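# Move the bone from the tray onto the table

## Task

Lift the bone out of the tray and set it down on the table top next to the tray, while the apple, the ball and the root all stay inside the tray.

## Robot and tools

Robot: two arms, left_arm and right_arm, each ending in a four-digit hand (index, middle, ring, thumb). right_arm has a right hand; left_arm has its mirror image. Measured bases in the scene frame: left_arm at (+0.035, +0.241, 0) m and right_arm at (+0.004, -0.323, 0) m. Both are turned only slightly about z (quat_wxyz about (+1.000, 0, 0, +0.014) and (+1.000, 0, 0, +0.012)). A two-camera stand is fixed behind the arms. Loose objects may get a brief nudge from outside now and then.

Frames. Scene frame: origin at table-top height, halfway between the nominal bases. +z is up, +x points out over the table, and +y points toward the left_arm side. Image left and right do not follow these names. Fixed cameras and the table use the scene frame. Each arm reports its hand pose and Hand target in its own base frame, and its offsets use that frame's axes. Hand-point axes on the right hand: +z runs along straight fingers toward the tips, +x runs across the palm away from the thumb, and +y points out from the palm face. The palm surface is at y = -0.062. On the left hand, +x points toward the thumb. A rigid mast on the palm side of the wrist can collide with things. It spans x +0.05 to +0.10, z -0.16 to -0.11, and reaches out to y +0.06; the x values flip sign on the left hand. Open fingertips sit about 0.112 m out along +z.

execute_actions(actions, cameras). actions is a list of actions, run one after another. Each action is a table of 1 to 15 rows. Each row is one 1/30 s control step, so an action lasts 0.5 s. If an action has fewer than 15 rows, its last row repeats until the 15 steps are used up. Every row has exactly 48 numbers, each in [-1, 1], covering both arms even if only one moves, in this order:
1-6: left_arm dx, dy, dz, rx, ry, rz.
7-10: left grasp numbers a, b, c, d.
11-22: exactly 0; any other value gets the row refused.
23-24: left current_limit, speed.
25-30: right_arm dx..rz.
31-34: right a, b, c, d.
35-46: zeros.
47-48: right current_limit, speed.

Pose numbers are offsets, not poses. They are measured from that arm's Hand target at the start of the action, along the arm's base axes, and the rotation turns about the target position. Each row of an action is measured from that same start point. Across actions and calls the offsets accumulate, so repeating an offset moves the arm further. Scale: 1.0 = 0.6 m of translation or 180 degrees. rx, ry, rz form one rotation vector. A translation longer than 1.0 is scaled back along its direction. Each step clips the commanded orientation to within 40 degrees of the measured one.

The hand often stops short of its target, and waiting does not close that gap. An all-zero action asks for the target again. If the hand is still short, send the missing distance as an offset. Very small moves may not start. The elbow sags under load, so command somewhat higher than you want the hand to end up. To release a push, set the target back beyond the hand's actual position.

Grasp numbers (each in [-1, 1]; all 0 gives an open hand):
- a curls index and middle at the outer hinges.
- b bends all three fingers at the knuckles.
- c swings the thumb across the palm and draws the index toward it.
- d curls the ring finger.
Their effects add, and each motor's value is clipped. Example tip positions (x, y, z) in m, in right-hand axes:
- (0, 0, 0.75, 0): index (-0.023, -0.003, +0.083), thumb (-0.015, +0.047, -0.056).
- (0.5, 0.25, 0.75, 0): index (-0.023, +0.026, -0.002), thumb (-0.022, +0.046, -0.054).
- (0, 0.75, 0.75, 0): index and middle near y +0.049, z -0.035.
To hold a grip or leave a hand alone, resend its previous a, b, c, d; if none were ever sent, that means zeros. A zero is itself a goal, not 'no change'.

current_limit maps -1..+1 to 0..550 mA (never below 11 mA). It also limits how fast a hinge can move, and far below 0 a finger may fail to lift. speed sets the goal slew rate to (speed+1)/2 x 8.5 rad/s. Starting values are current_limit +0.4 and speed -0.6, and whatever you last sent stays in force. A finger presses only while its goal lies past the object's surface.

cameras: a list of names, ["all"], or [] for none. If omitted or null, you get all cameras for an empty actions list and none otherwise. An unknown name invalidates the whole call. Image cameras are cam_head_left, cam_head_right and cam_high, each 672x504. cam_high sits above the table near (0.74, -0.19, 1.13) looking down; the head cameras sit near x -0.14, z 1.0 behind the arms. OpenCV calibration was provided; it is accurate to within a few mm or degrees.

zoom_image(camera, region): region is [x0, y0, x1, y1] in pixels of the camera's most recent image, with (0,0) at top left and at most 504 by 504. The camera must be among the newest images returned.

finished_scene(scene optional, 1) ends the scene for good. The goal must already hold without the robot.

Results, per arm: end_effector_position (m) and end_effector_quat_wxyz in the base frame; Hand target, which is the next offsets' origin; Joint positions; Joint velocities (may read 'within noise' or be omitted); and Joint torques. Torques include gravity, carry offsets and noise, and entries 3 and 4 wrap at ±28 N m. Hand lists give one value per motor in motor order: hand_goal, hand_measured, hand_current_ma, and hand_state, which reads moving, goal, blocked or overload. Also reported: hand_current_limit and hand_speed. Reported positions can be off by a few cm.

Avoid these:
- Dropping objects, or releasing something while it is still moving.
- Slamming into anything, or pushing hard on it.
- Any object leaving the table.
- The two hands touching or gripping each other.
- Arm stops: while an arm is stopped, hand commands sent to it are lost.
- Motor overload: a motor at 495 mA or more for 5 s shuts down for 10 s.
- Heat from long holds, full stretches or pushing at unreachable poses. A MOTOR HOT line appears at 85 °C; at 100 °C an OVER-TEMPERATURE FAULT drops the arm for 30-60 s.
Near the first joint's axis, a small hand move can swing the whole arm.

Each tool is called after "Request:" as a command line: name --argument value for each argument, lists and objects as JSON in quotes; but a table of rows of numbers goes row by row, as --pt "numbers of a row", without its own name.

## Session

Request:
execute_actions --actions '[]'

Scene clock: 0.00 s.
left_arm: end_effector_position=(+0.4718, +0.0726, +0.1808) hand_goal=(+0.754, +0.000, +0.576, +0.696, +0.754, +0.000, +0.576, +0.696, +0.754, +0.000, +0.576, +0.696, +0.714, +0.678, +0.226, +0.168) hand_measured=(+0.754, +0.000, +0.576, +0.696, +0.754, +0.000, +0.576, +0.696, +0.754, +0.000, +0.576, +0.696, +0.714, +0.678, +0.226, +0.168) hand_current_ma=(+0, +0, +0, +0, +0, +0, +0, +0, +0, +0, +0, +0, +0, +0, +0, +0) hand_state=(goal, goal, goal, goal, goal, goal, goal, goal, goal, goal, goal, goal, goal, goal, goal, goal) hand_current_limit=0.40 hand_speed=-0.60 end_effector_quat_wxyz=(+0.044, +0.618, +0.783, -0.057) | right_arm: end_effector_position=(+0.5415, +0.2847, +0.3852) hand_goal=(+0.754, +0.000, +0.576, +0.696, +0.754, +0.000, +0.576, +0.696, +0.754, +0.000, +0.576, +0.696, +0.714, +0.678, +0.226, +0.168) hand_measured=(+0.754, +0.000, +0.576, +0.696, +0.754, +0.000, +0.576, +0.696, +0.754, +0.000, +0.576, +0.696, +0.714, +0.678, +0.226, +0.168) hand_current_ma=(+0, +0, +0, +0, +0, +0, +0, +0, +0, +0, +0, +0, +0, +0, +0, +0) hand_state=(goal, goal, goal, goal, goal, goal, goal, goal, goal, goal, goal, goal, goal, goal, goal, goal) hand_current_limit=0.40 hand_speed=-0.60 end_effector_quat_wxyz=(+0.554, +0.404, +0.720, -0.106)
Joint positions: left_arm=[0.143 1.407 1.189 -1.375 0.142 -0.09] | right_arm=[0.768 1.589 1.502 -1.228 1.186 0.048]
Joint velocities: within noise
Joint torques (N m): no reading
Heat: left arm: hottest elbow 35 °C; right arm: hottest shoulder 34 °C.
Hand target: left_arm +0.4785, +0.0736, +0.1869; +0.049, +0.618, +0.783, -0.052 | right_arm +0.5431, +0.2862, +0.3998; +0.558, +0.411, +0.715, -0.094

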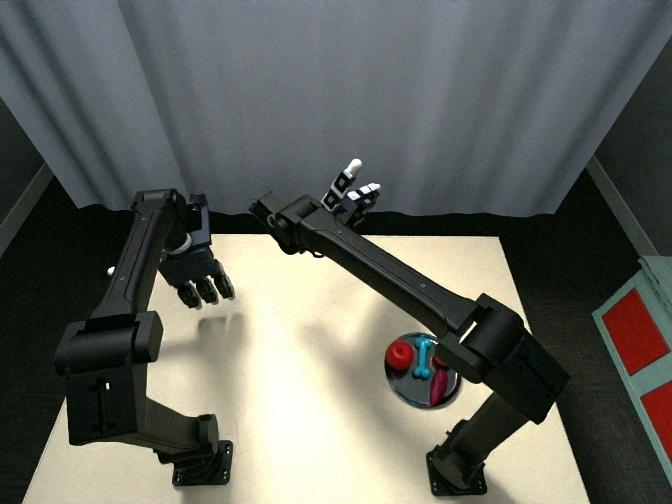

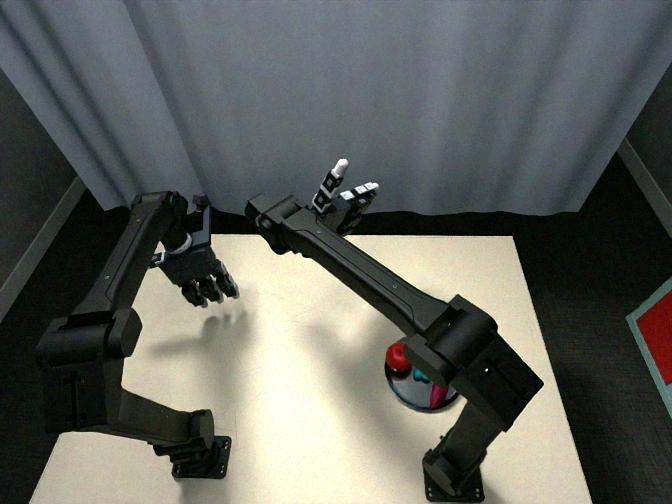

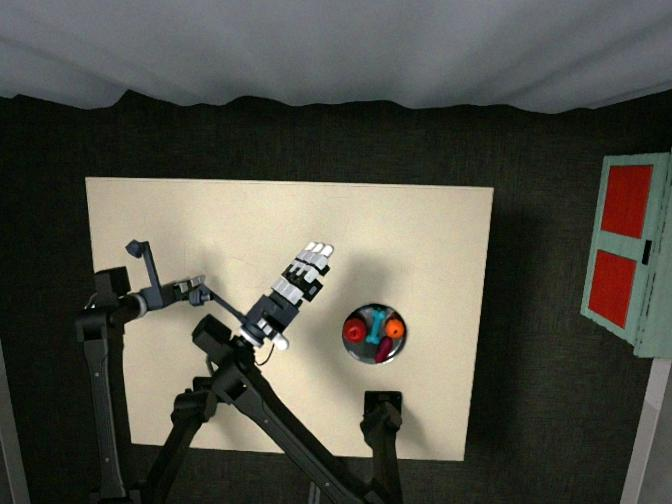

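Request:
zoom_image --camera "cam_high" --region '[325, 285, 425, 385]'

Request:
zoom_image --camera "cam_head_left" --region '[370, 315, 480, 425]'

Scaled by 5.040 from the camera's 672x504 image, which has a finer 960x720 frame.

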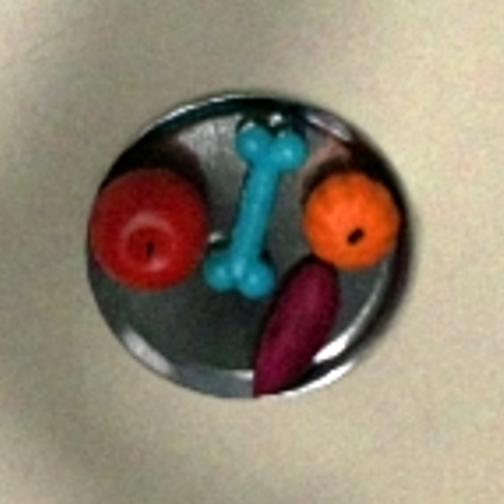

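Scaled by 4.582 from the camera's 672x504 image, which has a finer 960x720 frame.

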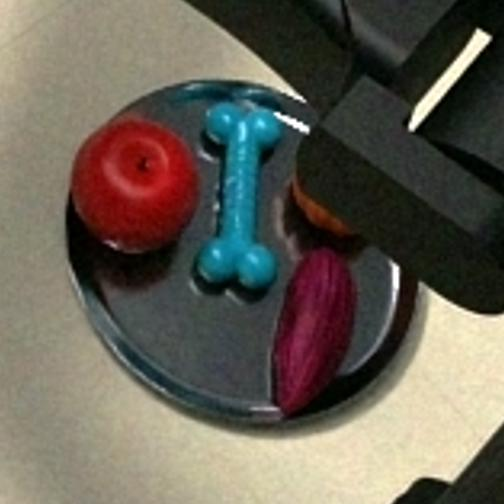

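Request:
execute_actions --actions '[[[0,0,0,0,0,0,0,0,0,0,0,0,0,0,0,0,0,0,0,0,0,0,0.4,-0.6,-0.06,-0.094,-0.0167,0.0937,0.0872,-0.0247,0,0,0,0,0,0,0,0,0,0,0,0,0,0,0,0,0.4,-0.6]],[[0,0,0,0,0,0,0,0,0,0,0,0,0,0,0,0,0,0,0,0,0,0,0.4,-0.6,-0.06,-0.094,-0.0167,0.0937,0.0872,-0.0247,0,0,0,0,0,0,0,0,0,0,0,0,0,0,0,0,0.4,-0.6]],[[0,0,0,0,0,0,0,0,0,0,0,0,0,0,0,0,0,0,0,0,0,0,0.4,-0.6,-0.06,-0.094,-0.0167,0.0937,0.0872,-0.0247,0,0,0,0,0,0,0,0,0,0,0,0,0,0,0,0,0.4,-0.6]]]'

Scene clock: 512.67 s.
left_arm: end_effector_position=(+0.4718, +0.0726, +0.1808) hand_goal=(+0.750, +0.000, +0.580, +0.700, +0.750, +0.000, +0.580, +0.700, +0.750, +0.000, +0.580, +0.700, +0.710, +0.680, +0.230, +0.170) hand_measured=(+0.750, +0.000, +0.576, +0.698, +0.750, +0.000, +0.578, +0.698, +0.750, +0.000, +0.576, +0.698, +0.712, +0.678, +0.224, +0.168) hand_current_ma=(+1, +0, -5, -5, +0, +0, -5, -5, +0, +0, -5, -4, +3, -4, -16, -5) hand_state=(goal, goal, goal, goal, goal, goal, goal, goal, goal, goal, goal, goal, goal, goal, goal, goal) hand_current_limit=0.40 hand_speed=-0.60 end_effector_quat_wxyz=(+0.044, +0.618, +0.783, -0.057) | right_arm: end_effector_position=(+0.4375, +0.1169, +0.3758) hand_goal=(+0.750, +0.000, +0.580, +0.700, +0.750, +0.000, +0.580, +0.700, +0.750, +0.000, +0.580, +0.700, +0.710, +0.680, +0.230, +0.170) hand_measured=(+0.750, -0.002, +0.578, +0.698, +0.750, -0.002, +0.578, +0.698, +0.750, -0.002, +0.578, +0.698, +0.712, +0.678, +0.228, +0.168) hand_current_ma=(+0, +0, +0, -1, +0, +0, +0, -1, +0, +0, -1, -1, +0, -1, -1, +0) hand_state=(goal, goal, goal, goal, goal, goal, goal, goal, goal, goal, goal, goal, goal, goal, goal, goal) hand_current_limit=0.40 hand_speed=-0.60 end_effector_quat_wxyz=(+0.044, +0.613, +0.787, +0.059)
Joint positions: left_arm=[0.143 1.407 1.189 -1.375 0.142 -0.09] | right_arm=[0.331 1.243 1.501 -1.681 0.009 0.083]
Joint torques (N m): left_arm=[0.21 -10.81 10.5 0.01 0.08 -0.08] | right_arm=[0.21 -7.3 6.24 0.4 0.1 -0.24]
Heat: left arm: hottest elbow 54 °C; right arm: hottest elbow 48 °C.
Hand target: left_arm +0.4785, +0.0736, +0.1869; +0.049, +0.618, +0.783, -0.052 | right_arm +0.4350, +0.1171, +0.3697; +0.000, +0.609, +0.793, +0.000
Off the commanded pose: left_arm 0.009 m, 1 deg | right_arm 0.006 m, 9 deg.
joint sent to its limit (right arm) — joint 4 (wrist pitch), lower limit. The joint targets are off in orientation, not in position.

Request:
execute_actions --actions '[[[0,0,0,0,0,0,0,0,0,0,0,0,0,0,0,0,0,0,0,0,0,0,0.4,-0.6,-0.028,-0.029,-0.017,0.1407,0.016,-0.0593,0,0,0,0,0,0,0,0,0,0,0,0,0,0,0,0,0.4,-0.6]],[[0,0,0,0,0,0,0,0,0,0,0,0,0,0,0,0,0,0,0,0,0,0,0.4,-0.6,-0.028,-0.029,-0.017,0.1407,0.016,-0.0593,0,0,0,0,0,0,0,0,0,0,0,0,0,0,0,0,0.4,-0.6]],[[0,0,0,0,0,0,0,0,0,0,0,0,0,0,0,0,0,0,0,0,0,0,0.4,-0.6,-0.028,-0.029,-0.017,0.1407,0.016,-0.0593,0,0,0,0,0,0,0,0,0,0,0,0,0,0,0,0,0.4,-0.6]],[[0,0,0,0,0,0,0,0,0,0,0,0,0,0,0,0,0,0,0,0,0,0,0.4,-0.6,-0.064,0.014,-0.067,0.0402,0.1513,-0.02,0.25,0.42,0.75,0,0,0,0,0,0,0,0,0,0,0,0,0,0.4,-0.6]],[[0,0,0,0,0,0,0,0,0,0,0,0,0,0,0,0,0,0,0,0,0,0,0.4,-0.6,-0.064,0.014,-0.067,0.0402,0.1513,-0.02,0.25,0.42,0.75,0,0,0,0,0,0,0,0,0,0,0,0,0,0.4,-0.6]]]' --cameras '["all"]'

Scene clock: 545.53 s.
left_arm: end_effector_position=(+0.4718, +0.0726, +0.1808) hand_goal=(+0.750, +0.000, +0.580, +0.700, +0.750, +0.000, +0.580, +0.700, +0.750, +0.000, +0.580, +0.700, +0.710, +0.680, +0.230, +0.170) hand_measured=(+0.750, +0.000, +0.576, +0.698, +0.750, +0.000, +0.578, +0.698, +0.750, +0.000, +0.576, +0.698, +0.712, +0.678, +0.224, +0.168) hand_current_ma=(+1, +0, -5, -5, +0, +0, -5, -5, +0, +0, -5, -4, +3, -4, -16, -5) hand_state=(goal, goal, goal, goal, goal, goal, goal, goal, goal, goal, goal, goal, goal, goal, goal, goal) hand_current_limit=0.40 hand_speed=-0.60 end_effector_quat_wxyz=(+0.044, +0.618, +0.783, -0.057) | right_arm: end_effector_position=(+0.3113, +0.0796, +0.2665) hand_goal=(-0.054, +0.000, +0.068, +0.546, -0.048, +0.000, +0.096, +0.562, +0.332, +0.000, +0.580, +0.760, -0.540, +0.680, +0.042, +0.104) hand_measured=(-0.054, +0.004, +0.070, +0.548, -0.048, +0.004, +0.098, +0.564, +0.328, +0.004, +0.578, +0.756, -0.532, +0.678, +0.044, +0.106) hand_current_ma=(+0, +1, +0, +1, +0, +1, +1, +1, -2, +1, +0, -1, +4, +0, +1, +1) hand_state=(goal, goal, goal, goal, goal, goal, goal, goal, goal, goal, goal, goal, goal, goal, goal, goal) hand_current_limit=0.40 hand_speed=-0.60 end_effector_quat_wxyz=(-0.599, +0.769, +0.095, +0.200)
Joint positions: left_arm=[0.143 1.407 1.189 -1.375 0.142 -0.09] | right_arm=[-0.245 1.097 0.992 -1.682 -1.363 0.905]
Joint torques (N m): left_arm=[0.21 -10.81 10.51 0.02 0.08 -0.07] | right_arm=[0.73 -3.78 5.93 -0.23 -1.29 -0.1]
Heat: left arm: hottest elbow 54 °C; right arm: hottest elbow 45 °C.
Hand target: left_arm +0.4785, +0.0736, +0.1869; +0.049, +0.618, +0.783, -0.052 | right_arm +0.3079, +0.0816, +0.2588; -0.627, +0.755, +0.100, +0.164
Off the commanded pose: left_arm 0.009 m, 1 deg | right_arm 0.009 m, 5 deg.
joint sent to its limit (right arm) — joint 4 (wrist pitch), lower limit. The joint targets are off in orientation, not in position.

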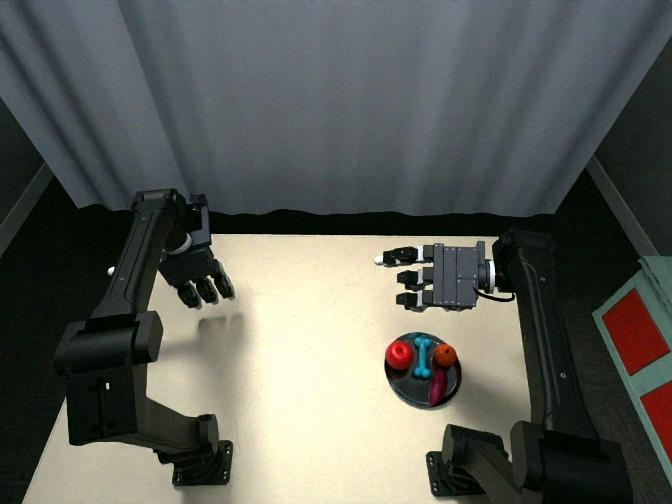

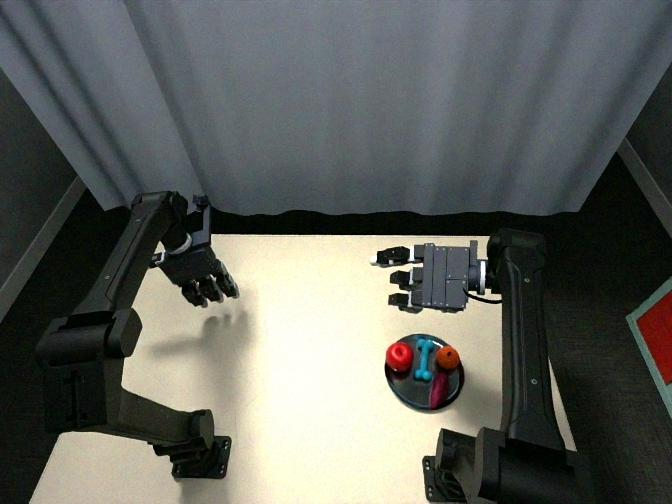

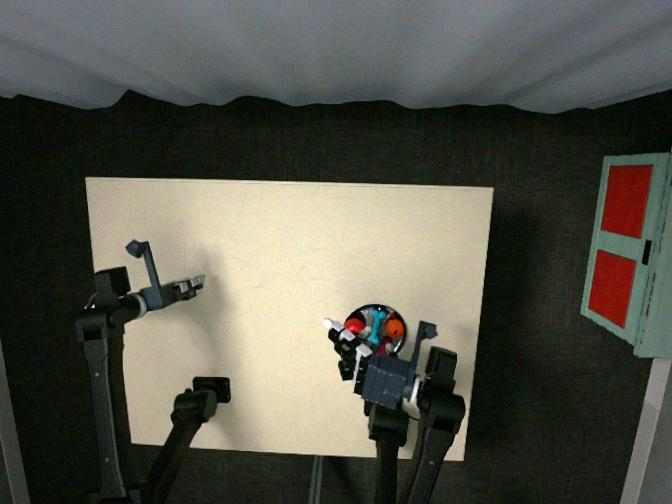

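Request:
zoom_image --camera "cam_head_left" --region '[365, 225, 525, 415]'

Request:
zoom_image --camera "cam_high" --region '[310, 290, 450, 420]'

Scaled by 2.653 from the camera's 672x504 image, which has a finer 960x720 frame.

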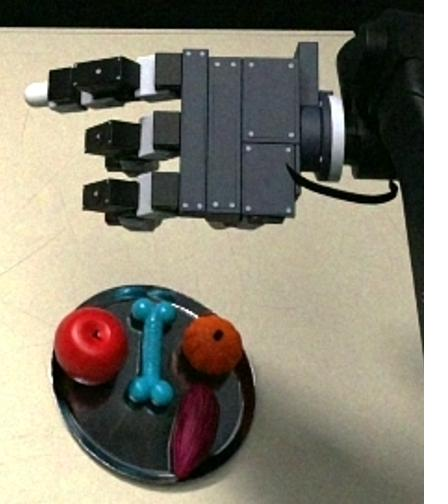

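Scaled by 3.600 from the camera's 672x504 image, which has a finer 960x720 frame.

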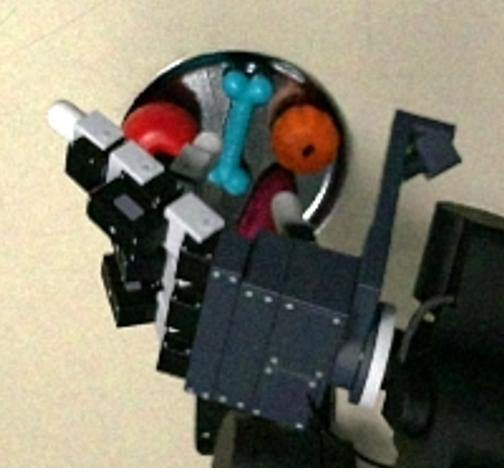

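Request:
execute_actions --actions '[[[0,0,0,0,0,0,0,0,0,0,0,0,0,0,0,0,0,0,0,0,0,0,0.4,-0.6,-0.007,0,-0.066,0,0,0,0.25,0.42,0.75,0,0,0,0,0,0,0,0,0,0,0,0,0,0.4,-0.6]],[[0,0,0,0,0,0,0,0,0,0,0,0,0,0,0,0,0,0,0,0,0,0,0.4,-0.6,-0.007,0,-0.066,0,0,0,0.25,0.42,0.75,0,0,0,0,0,0,0,0,0,0,0,0,0,0.4,-0.6]],[[0,0,0,0,0,0,0,0,0,0,0,0,0,0,0,0,0,0,0,0,0,0,0.4,-0.6,-0.007,0,-0.066,0,0,0,0.25,0.42,0.75,0,0,0,0,0,0,0,0,0,0,0,0,0,0.4,-0.6]]]' --cameras '["all"]'

Request:
zoom_image --camera "cam_head_left" --region '[370, 290, 500, 420]'

Request:
zoom_image --camera "cam_high" --region '[320, 285, 440, 405]'

Request:
zoom_image --camera "cam_head_right" --region '[370, 290, 500, 420]'

Scene clock: 628.27 s.
left_arm: end_effector_position=(+0.4718, +0.0726, +0.1808) hand_goal=(+0.750, +0.000, +0.580, +0.700, +0.750, +0.000, +0.580, +0.700, +0.750, +0.000, +0.580, +0.700, +0.710, +0.680, +0.230, +0.170) hand_measured=(+0.750, +0.000, +0.576, +0.698, +0.750, +0.000, +0.578, +0.698, +0.750, +0.000, +0.576, +0.698, +0.712, +0.678, +0.224, +0.168) hand_current_ma=(+1, +0, -5, -5, +0, +0, -5, -5, +0, +0, -5, -4, +3, -4, -16, -5) hand_state=(goal, goal, goal, goal, goal, goal, goal, goal, goal, goal, goal, goal, goal, goal, goal, goal) hand_current_limit=0.40 hand_speed=-0.60 end_effector_quat_wxyz=(+0.044, +0.618, +0.783, -0.057) | right_arm: end_effector_position=(+0.2956, +0.0840, +0.1435) hand_goal=(-0.054, +0.000, +0.068, +0.546, -0.048, +0.000, +0.096, +0.562, +0.332, +0.000, +0.580, +0.760, -0.540, +0.680, +0.042, +0.104) hand_measured=(-0.054, +0.004, +0.070, +0.548, -0.048, +0.004, +0.098, +0.564, +0.326, +0.004, +0.578, +0.756, -0.536, +0.678, +0.044, +0.106) hand_current_ma=(+0, +1, +0, +1, +0, +1, +1, +1, -2, +1, +0, -1, +1, +0, +1, +1) hand_state=(goal, goal, goal, goal, goal, goal, goal, goal, goal, goal, goal, goal, goal, goal, goal, goal) hand_current_limit=0.40 hand_speed=-0.60 end_effector_quat_wxyz=(-0.622, +0.757, +0.106, +0.168)
Joint positions: left_arm=[0.143 1.407 1.189 -1.375 0.142 -0.09] | right_arm=[-0.256 1.31 0.77 -1.679 -1.356 0.509]
Joint torques (N m): left_arm=[0.03 -10.7 10.48 -0.01 0.07 -0.08] | right_arm=[-0.56 -4.72 4.98 -0.99 -0.99 -0.35]
Heat: left arm: hottest elbow 55 °C; right arm: hottest elbow 42 °C.
Hand target: left_arm +0.4785, +0.0736, +0.1869; +0.049, +0.618, +0.783, -0.052 | right_arm +0.2951, +0.0817, +0.1399; -0.627, +0.755, +0.099, +0.164
Off the commanded pose: left_arm 0.009 m, 1 deg | right_arm 0.004 m, 1 deg.
joint sent to its limit (right arm) — joint 4 (wrist pitch), lower limit. The joint targets still meet the commanded pose.

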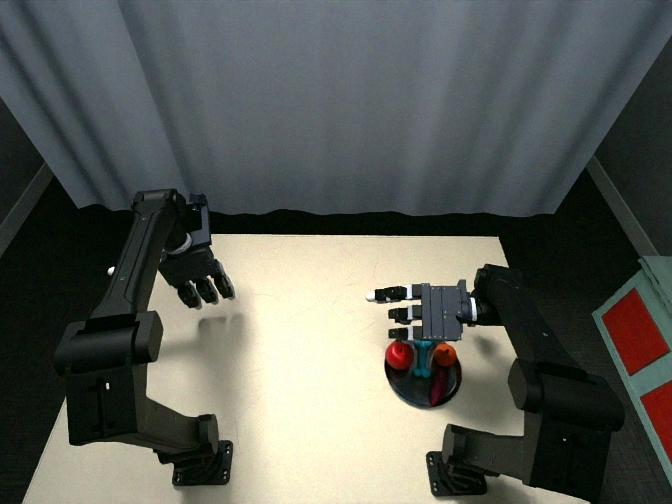

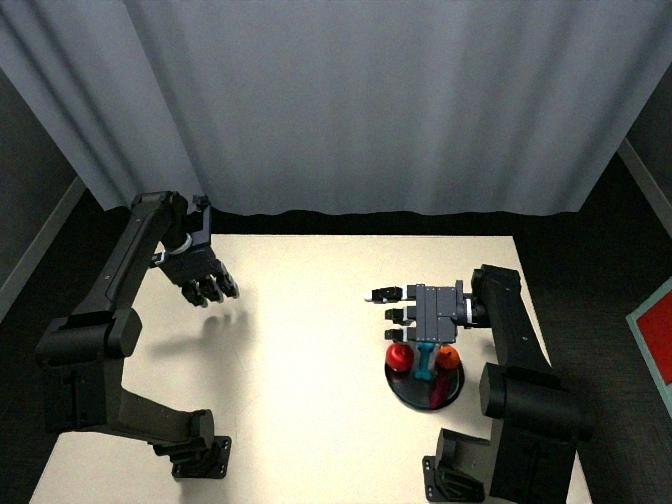

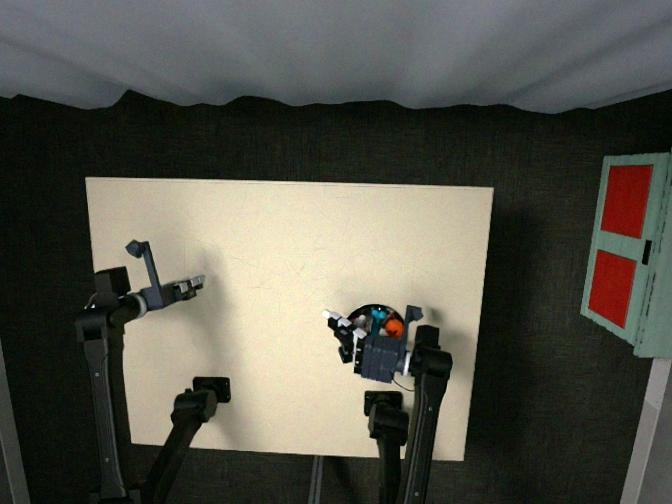

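Scaled by 3.877 from the camera's 672x504 image, which has a finer 960x720 frame.

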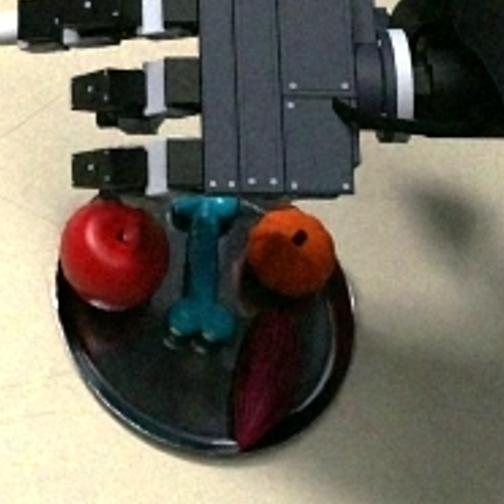

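Scaled by 4.200 from the camera's 672x504 image, which has a finer 960x720 frame.

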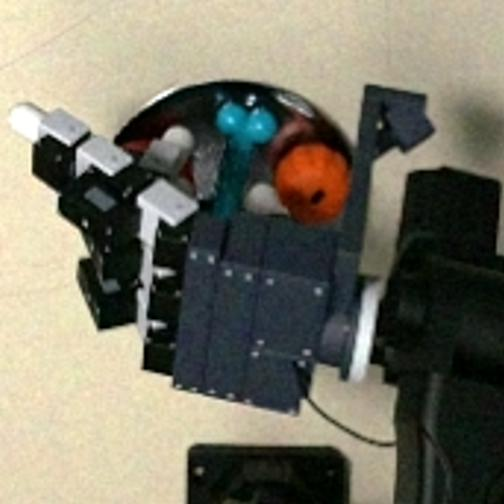

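Scaled by 3.877 from the camera's 672x504 image, which has a finer 960x720 frame.

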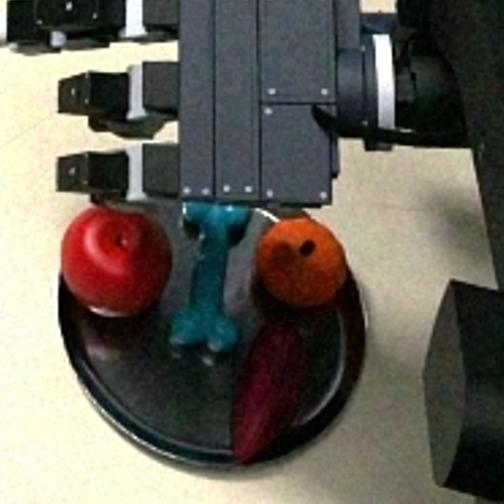

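Request:
execute_actions --actions '[[[0,0,0,0,0,0,0,0,0,0,0,0,0,0,0,0,0,0,0,0,0,0,0.4,-0.6,0.0033,-0.022,0,0,0,0,0.25,0.46,0.75,0,0,0,0,0,0,0,0,0,0,0,0,0,0.4,-0.6]],[[0,0,0,0,0,0,0,0,0,0,0,0,0,0,0,0,0,0,0,0,0,0,0.4,-0.6,0,0,-0.05,0,0,0,0.25,0.46,0.75,0,0,0,0,0,0,0,0,0,0,0,0,0,0.4,-0.6]],[[0,0,0,0,0,0,0,0,0,0,0,0,0,0,0,0,0,0,0,0,0,0,0.4,-0.6,0,0,-0.04,0,0,0,0.25,0.46,0.75,0,0,0,0,0,0,0,0,0,0,0,0,0,0.4,-0.6]]]' --cameras '["all"]'

Request:
zoom_image --camera "cam_high" --region '[340, 290, 420, 370]'

Request:
zoom_image --camera "cam_head_left" --region '[370, 310, 480, 420]'

Scene clock: 764.93 s.
left_arm: end_effector_position=(+0.4718, +0.0726, +0.1808) hand_goal=(+0.750, +0.000, +0.580, +0.700, +0.750, +0.000, +0.580, +0.700, +0.750, +0.000, +0.580, +0.700, +0.710, +0.680, +0.230, +0.170) hand_measured=(+0.750, +0.000, +0.576, +0.698, +0.750, +0.000, +0.578, +0.698, +0.750, +0.000, +0.576, +0.698, +0.712, +0.678, +0.224, +0.168) hand_current_ma=(+1, +0, -5, -5, +0, +0, -5, -5, +0, +0, -5, -4, +3, -4, -16, -5) hand_state=(goal, goal, goal, goal, goal, goal, goal, goal, goal, goal, goal, goal, goal, goal, goal, goal) hand_current_limit=0.40 hand_speed=-0.60 end_effector_quat_wxyz=(+0.044, +0.618, +0.783, -0.057) | right_arm: end_effector_position=(+0.2998, +0.0694, +0.1015) hand_goal=(-0.108, +0.000, +0.080, +0.554, -0.118, +0.000, +0.088, +0.562, +0.272, +0.000, +0.580, +0.768, -0.540, +0.680, +0.042, +0.112) hand_measured=(-0.120, -0.008, +0.068, +0.548, -0.118, +0.004, +0.092, +0.564, +0.266, +0.004, +0.578, +0.764, -0.536, +0.678, +0.044, +0.110) hand_current_ma=(-8, -3, -8, -3, +0, +1, +1, +1, -2, +1, +0, -1, +1, +0, +1, +0) hand_state=(goal, goal, goal, goal, goal, goal, goal, goal, goal, goal, goal, goal, goal, goal, goal, goal) hand_current_limit=0.40 hand_speed=-0.60 end_effector_quat_wxyz=(-0.627, +0.755, +0.093, +0.167)
Joint positions: left_arm=[0.143 1.407 1.189 -1.375 0.142 -0.09] | right_arm=[-0.307 1.452 0.743 -1.673 -1.339 0.363]
Joint torques (N m): left_arm=[0.03 -10.87 10.48 -0.05 0.07 -0.07] | right_arm=[-0.15 -4.25 2.96 0.06 -0.17 -0.54]
Heat: left arm: hottest elbow 56 °C; right arm: hottest elbow 38 °C.
Hand target: left_arm +0.4785, +0.0736, +0.1869; +0.049, +0.618, +0.783, -0.052 | right_arm +0.2973, +0.0684, +0.0860; -0.627, +0.755, +0.100, +0.164
Off the commanded pose: left_arm 0.009 m, 1 deg | right_arm 0.016 m, 1 deg.

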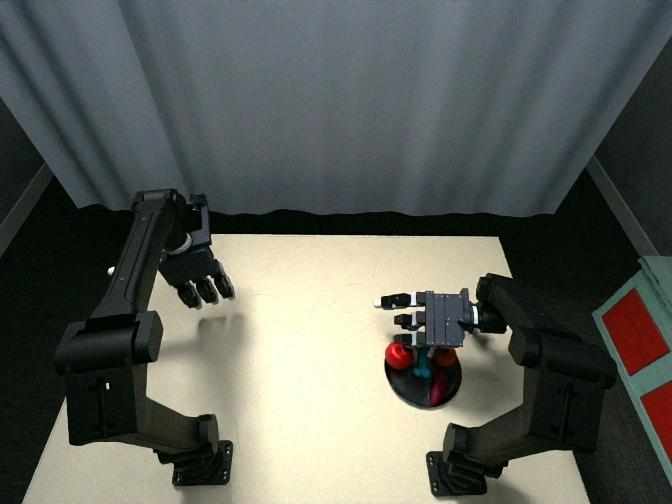

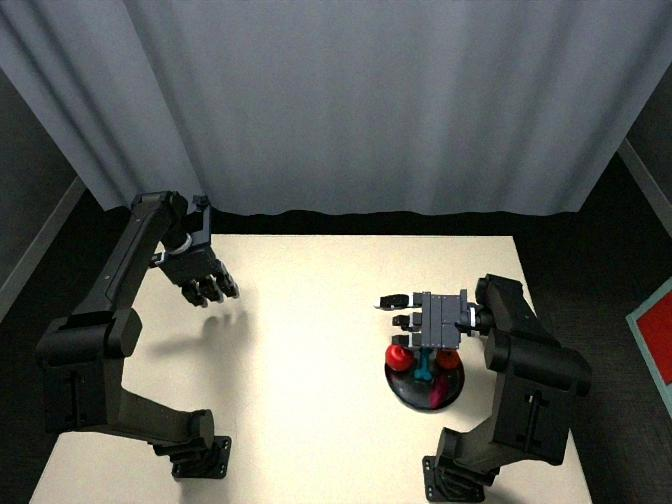

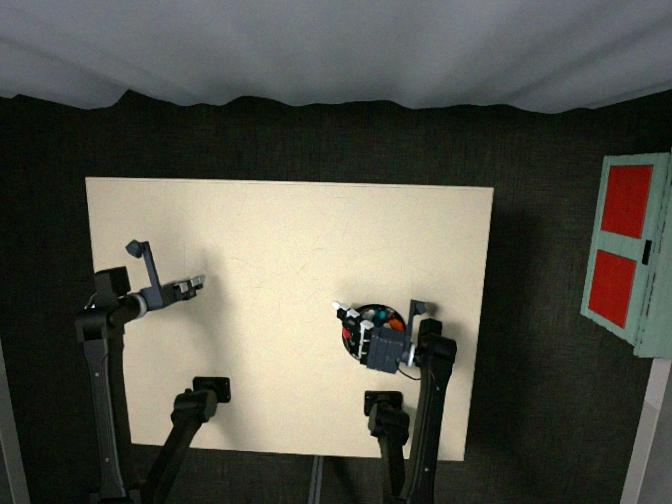

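Scaled by 6.300 from the camera's 672x504 image, which has a finer 960x720 frame.

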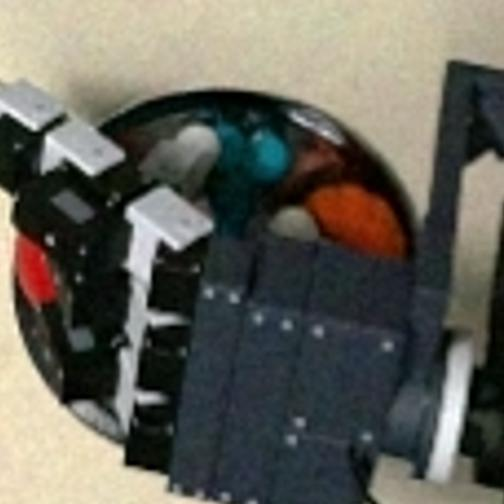

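Scaled by 4.582 from the camera's 672x504 image, which has a finer 960x720 frame.

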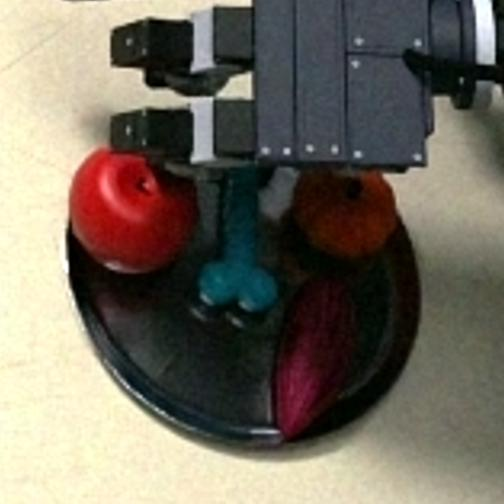

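Request:
execute_actions --actions '[[[0,0,0,0,0,0,0,0,0,0,0,0,0,0,0,0,0,0,0,0,0,0,0.4,-0.6,0,0,0,0,0,0,0.25,0.46,0.75,0,0,0,0,0,0,0,0,0,0,0,0,0,0.4,-0.6]]]' --cameras '["all"]'

Request:
zoom_image --camera "cam_high" --region '[340, 290, 410, 360]'

Request:
zoom_image --camera "cam_head_right" --region '[370, 310, 480, 420]'

Scene clock: 825.07 s.
left_arm: end_effector_position=(+0.4718, +0.0726, +0.1808) hand_goal=(+0.750, +0.000, +0.580, +0.700, +0.750, +0.000, +0.580, +0.700, +0.750, +0.000, +0.580, +0.700, +0.710, +0.680, +0.230, +0.170) hand_measured=(+0.750, +0.000, +0.576, +0.698, +0.750, +0.000, +0.578, +0.698, +0.750, +0.000, +0.576, +0.698, +0.712, +0.678, +0.224, +0.168) hand_current_ma=(+1, +0, -5, -5, +0, +0, -5, -5, +0, +0, -5, -4, +3, -4, -16, -5) hand_state=(goal, goal, goal, goal, goal, goal, goal, goal, goal, goal, goal, goal, goal, goal, goal, goal) hand_current_limit=0.40 hand_speed=-0.60 end_effector_quat_wxyz=(+0.044, +0.618, +0.783, -0.057) | right_arm: end_effector_position=(+0.2999, +0.0694, +0.1015) hand_goal=(-0.108, +0.000, +0.080, +0.554, -0.118, +0.000, +0.088, +0.562, +0.272, +0.000, +0.580, +0.768, -0.540, +0.680, +0.042, +0.112) hand_measured=(-0.120, -0.008, +0.068, +0.548, -0.118, +0.004, +0.092, +0.564, +0.266, +0.004, +0.578, +0.764, -0.536, +0.678, +0.044, +0.110) hand_current_ma=(-8, -3, -8, -3, +0, +1, +1, +1, -2, +1, +0, -1, +1, +0, +1, +0) hand_state=(goal, goal, goal, goal, goal, goal, goal, goal, goal, goal, goal, goal, goal, goal, goal, goal) hand_current_limit=0.40 hand_speed=-0.60 end_effector_quat_wxyz=(-0.627, +0.755, +0.093, +0.167)
Joint positions: left_arm=[0.143 1.407 1.189 -1.375 0.142 -0.09] | right_arm=[-0.307 1.452 0.743 -1.673 -1.339 0.362]
Joint torques (N m): left_arm=[0.09 -10.75 10.48 0.05 0.08 -0.08] | right_arm=[-0.03 -4.31 2.95 0.06 -0.17 -0.58]
Heat: left arm: hottest elbow 56 °C; right arm: hottest elbow 37 °C.
Hand target: left_arm +0.4785, +0.0736, +0.1869; +0.049, +0.618, +0.783, -0.052 | right_arm +0.2973, +0.0684, +0.0860; -0.627, +0.755, +0.100, +0.164
Off the commanded pose: left_arm 0.009 m, 1 deg | right_arm 0.016 m, 1 deg.

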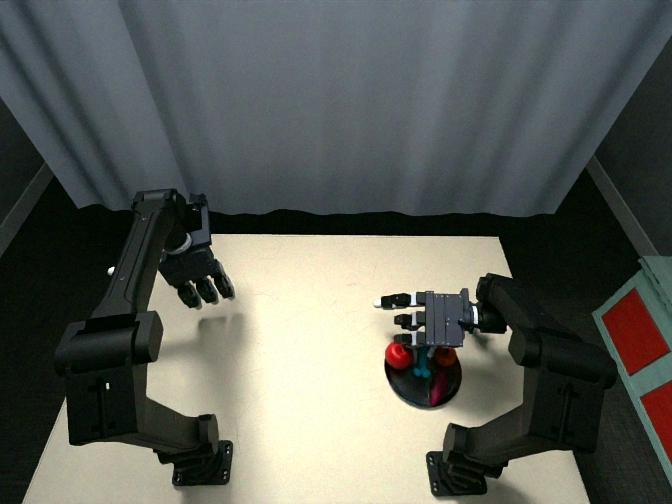

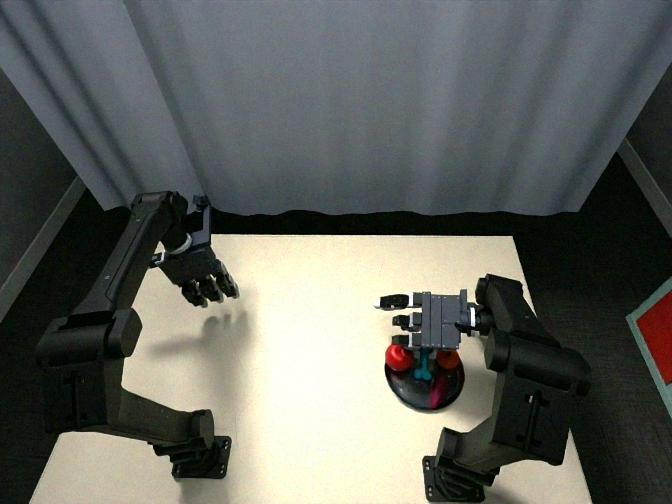

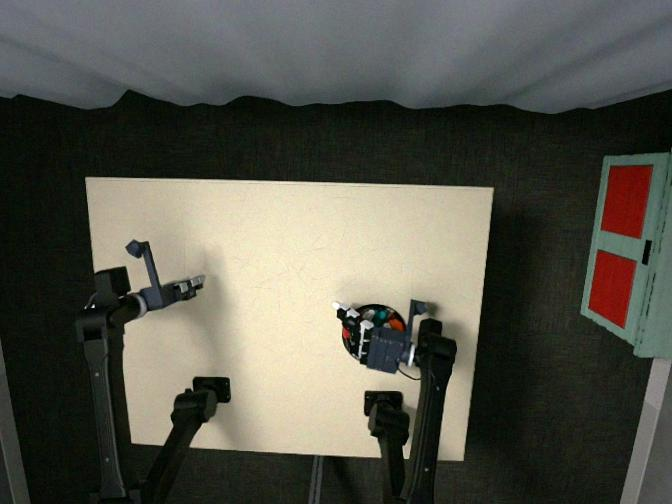

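Scaled by 7.200 from the camera's 672x504 image, which has a finer 960x720 frame.

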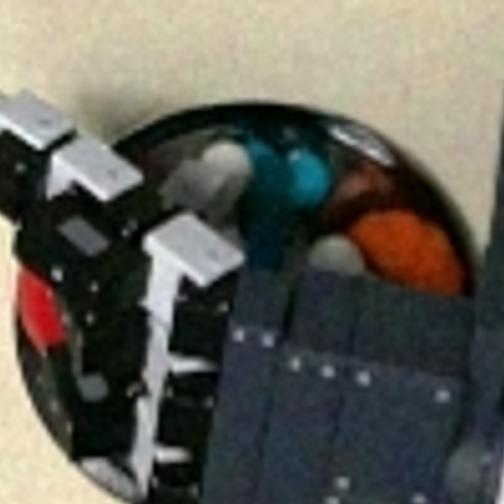

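Scaled by 4.582 from the camera's 672x504 image, which has a finer 960x720 frame.

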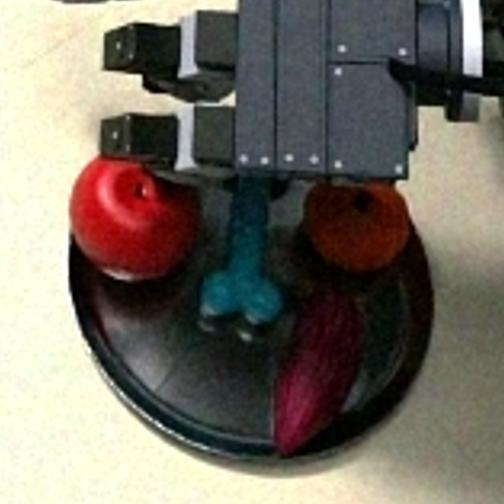

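Request:
execute_actions --actions '[[[0,0,0,0,0,0,0,0,0,0,0,0,0,0,0,0,0,0,0,0,0,0,0.4,-0.6,-0.0047,0.001,0.023,0.0048,0.0381,-0.0063,0.25,0.46,0.75,0,0,0,0,0,0,0,0,0,0,0,0,0,0.4,-0.6]],[[0,0,0,0,0,0,0,0,0,0,0,0,0,0,0,0,0,0,0,0,0,0,0.4,-0.6,0,0,-0.04,0,0,0,0.25,0.46,0.75,0,0,0,0,0,0,0,0,0,0,0,0,0,0.4,-0.6]]]'

Request:
execute_actions --actions '[[[0,0,0,0,0,0,0,0,0,0,0,0,0,0,0,0,0,0,0,0,0,0,0.4,-0.6,0,0,-0.033,0,0,0,0.25,0.46,0.75,0,0,0,0,0,0,0,0,0,0,0,0,0,0.4,-0.6]]]' --cameras '["all"]'

Request:
zoom_image --camera "cam_high" --region '[340, 290, 410, 360]'

Request:
zoom_image --camera "cam_head_right" --region '[370, 310, 480, 420]'

Scene clock: 964.03 s.
left_arm: end_effector_position=(+0.4718, +0.0726, +0.1808) hand_goal=(+0.750, +0.000, +0.580, +0.700, +0.750, +0.000, +0.580, +0.700, +0.750, +0.000, +0.580, +0.700, +0.710, +0.680, +0.230, +0.170) hand_measured=(+0.750, +0.000, +0.576, +0.698, +0.750, +0.000, +0.578, +0.698, +0.750, +0.000, +0.576, +0.698, +0.712, +0.678, +0.224, +0.168) hand_current_ma=(+1, +0, -5, -5, +0, +0, -5, -5, +0, +0, -5, -4, +3, -4, -16, -5) hand_state=(goal, goal, goal, goal, goal, goal, goal, goal, goal, goal, goal, goal, goal, goal, goal, goal) hand_current_limit=0.40 hand_speed=-0.60 end_effector_quat_wxyz=(+0.044, +0.618, +0.783, -0.057) | right_arm: end_effector_position=(+0.2926, +0.0714, +0.0966) hand_goal=(-0.108, +0.000, +0.080, +0.554, -0.118, +0.000, +0.088, +0.562, +0.272, +0.000, +0.580, +0.768, -0.540, +0.680, +0.042, +0.112) hand_measured=(-0.134, -0.014, +0.058, +0.542, -0.118, +0.004, +0.092, +0.564, +0.266, +0.004, +0.578, +0.764, -0.536, +0.678, +0.044, +0.110) hand_current_ma=(-27, -8, -20, -8, +0, +1, +1, +1, -3, +1, +0, -1, +1, +0, +1, +0) hand_state=(blocked, goal, blocked, goal, goal, goal, goal, goal, goal, goal, goal, goal, goal, goal, goal, goal) hand_current_limit=0.40 hand_speed=-0.60 end_effector_quat_wxyz=(-0.641, +0.755, +0.042, +0.132)
Joint positions: left_arm=[0.143 1.407 1.189 -1.375 0.142 -0.09] | right_arm=[-0.307 1.476 0.743 -1.669 -1.355 0.471]
Joint torques (N m): left_arm=[-0.09 -10.75 10.5 -0.01 0.07 -0.06] | right_arm=[0.38 -3.25 3.63 1.13 0.38 -0.39]
Heat: left arm: hottest elbow 57 °C; right arm: hottest elbow 36 °C.
Hand target: left_arm +0.4785, +0.0736, +0.1869; +0.049, +0.618, +0.783, -0.052 | right_arm +0.2944, +0.0690, +0.0758; -0.636, +0.760, +0.053, +0.126
Off the commanded pose: left_arm 0.009 m, 1 deg | right_arm 0.021 m, 2 deg.

Scene clock: 964.93 s.
left_arm: end_effector_position=(+0.4718, +0.0726, +0.1808) hand_goal=(+0.750, +0.000, +0.580, +0.700, +0.750, +0.000, +0.580, +0.700, +0.750, +0.000, +0.580, +0.700, +0.710, +0.680, +0.230, +0.170) hand_measured=(+0.750, +0.000, +0.576, +0.698, +0.750, +0.000, +0.578, +0.698, +0.750, +0.000, +0.576, +0.698, +0.712, +0.678, +0.224, +0.168) hand_current_ma=(+1, +0, -5, -5, +0, +0, -5, -5, +0, +0, -5, -4, +3, -4, -16, -5) hand_state=(goal, goal, goal, goal, goal, goal, goal, goal, goal, goal, goal, goal, goal, goal, goal, goal) hand_current_limit=0.40 hand_speed=-0.60 end_effector_quat_wxyz=(+0.044, +0.618, +0.783, -0.057) | right_arm: end_effector_position=(+0.2931, +0.0708, +0.0943) hand_goal=(-0.108, +0.000, +0.080, +0.554, -0.118, +0.000, +0.088, +0.562, +0.272, +0.000, +0.580, +0.768, -0.540, +0.680, +0.042, +0.112) hand_measured=(-0.134, -0.014, +0.050, +0.534, -0.118, +0.004, +0.092, +0.564, +0.266, +0.004, +0.578, +0.764, -0.536, +0.678, +0.044, +0.110) hand_current_ma=(-28, -8, -31, -16, +0, +1, +1, +1, -3, +1, +0, -1, +1, +0, +1, +0) hand_state=(blocked, goal, blocked, goal, goal, goal, goal, goal, goal, goal, goal, goal, goal, goal, goal, goal) hand_current_limit=0.40 hand_speed=-0.60 end_effector_quat_wxyz=(-0.647, +0.752, +0.018, +0.124)
Joint positions: left_arm=[0.143 1.407 1.189 -1.375 0.142 -0.09] | right_arm=[-0.313 1.49 0.743 -1.655 -1.373 0.517]
Joint torques (N m): left_arm=[0.09 -10.81 10.51 -0.01 0.07 -0.07] | right_arm=[0.67 -1.85 2.07 2.61 1.25 -0.83]
Heat: left arm: hottest elbow 57 °C; right arm: hottest elbow 36 °C.
Hand target: left_arm +0.4785, +0.0736, +0.1869; +0.049, +0.618, +0.783, -0.052 | right_arm +0.2944, +0.0690, +0.0560; -0.636, +0.760, +0.053, +0.126
Off the commanded pose: left_arm 0.009 m, 1 deg | right_arm 0.038 m, 4 deg.

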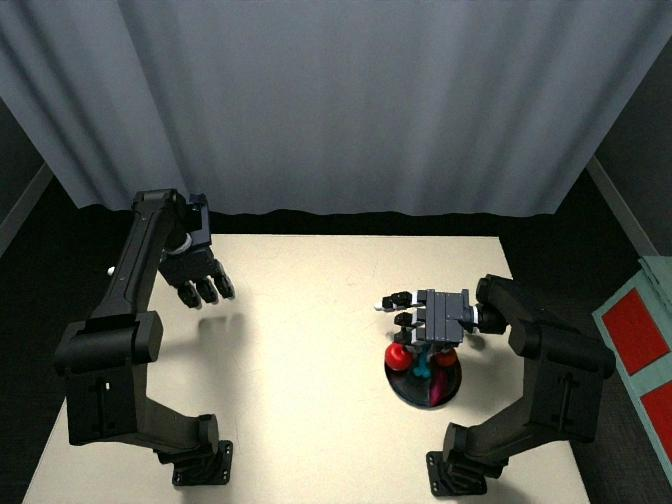

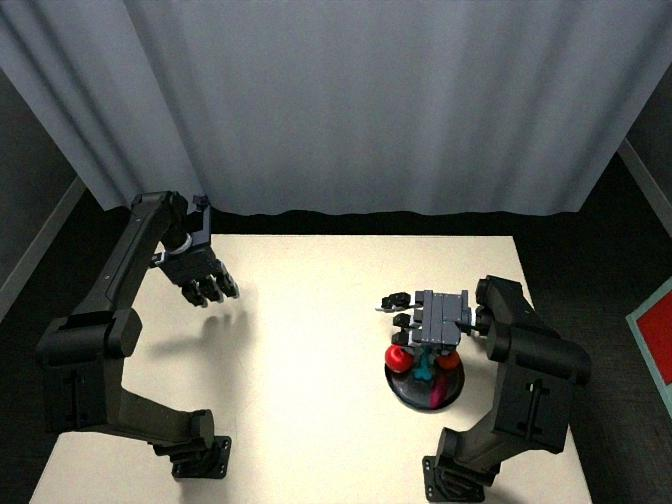

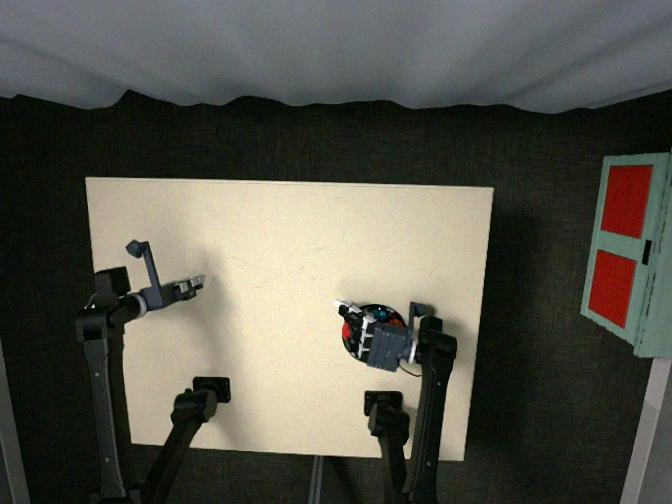

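Scaled by 7.200 from the camera's 672x504 image, which has a finer 960x720 frame.

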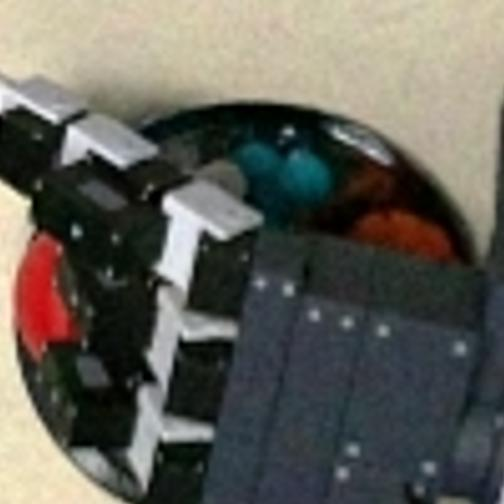

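Scaled by 4.582 from the camera's 672x504 image, which has a finer 960x720 frame.

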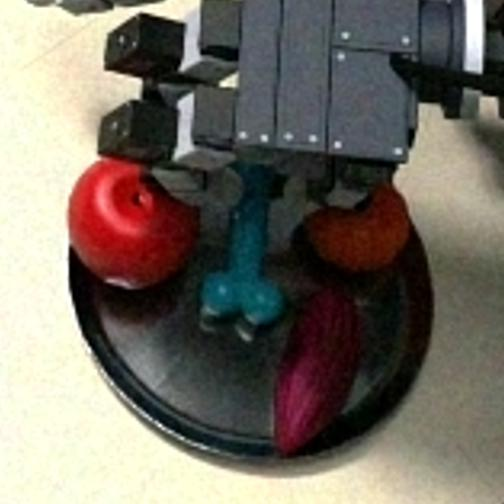

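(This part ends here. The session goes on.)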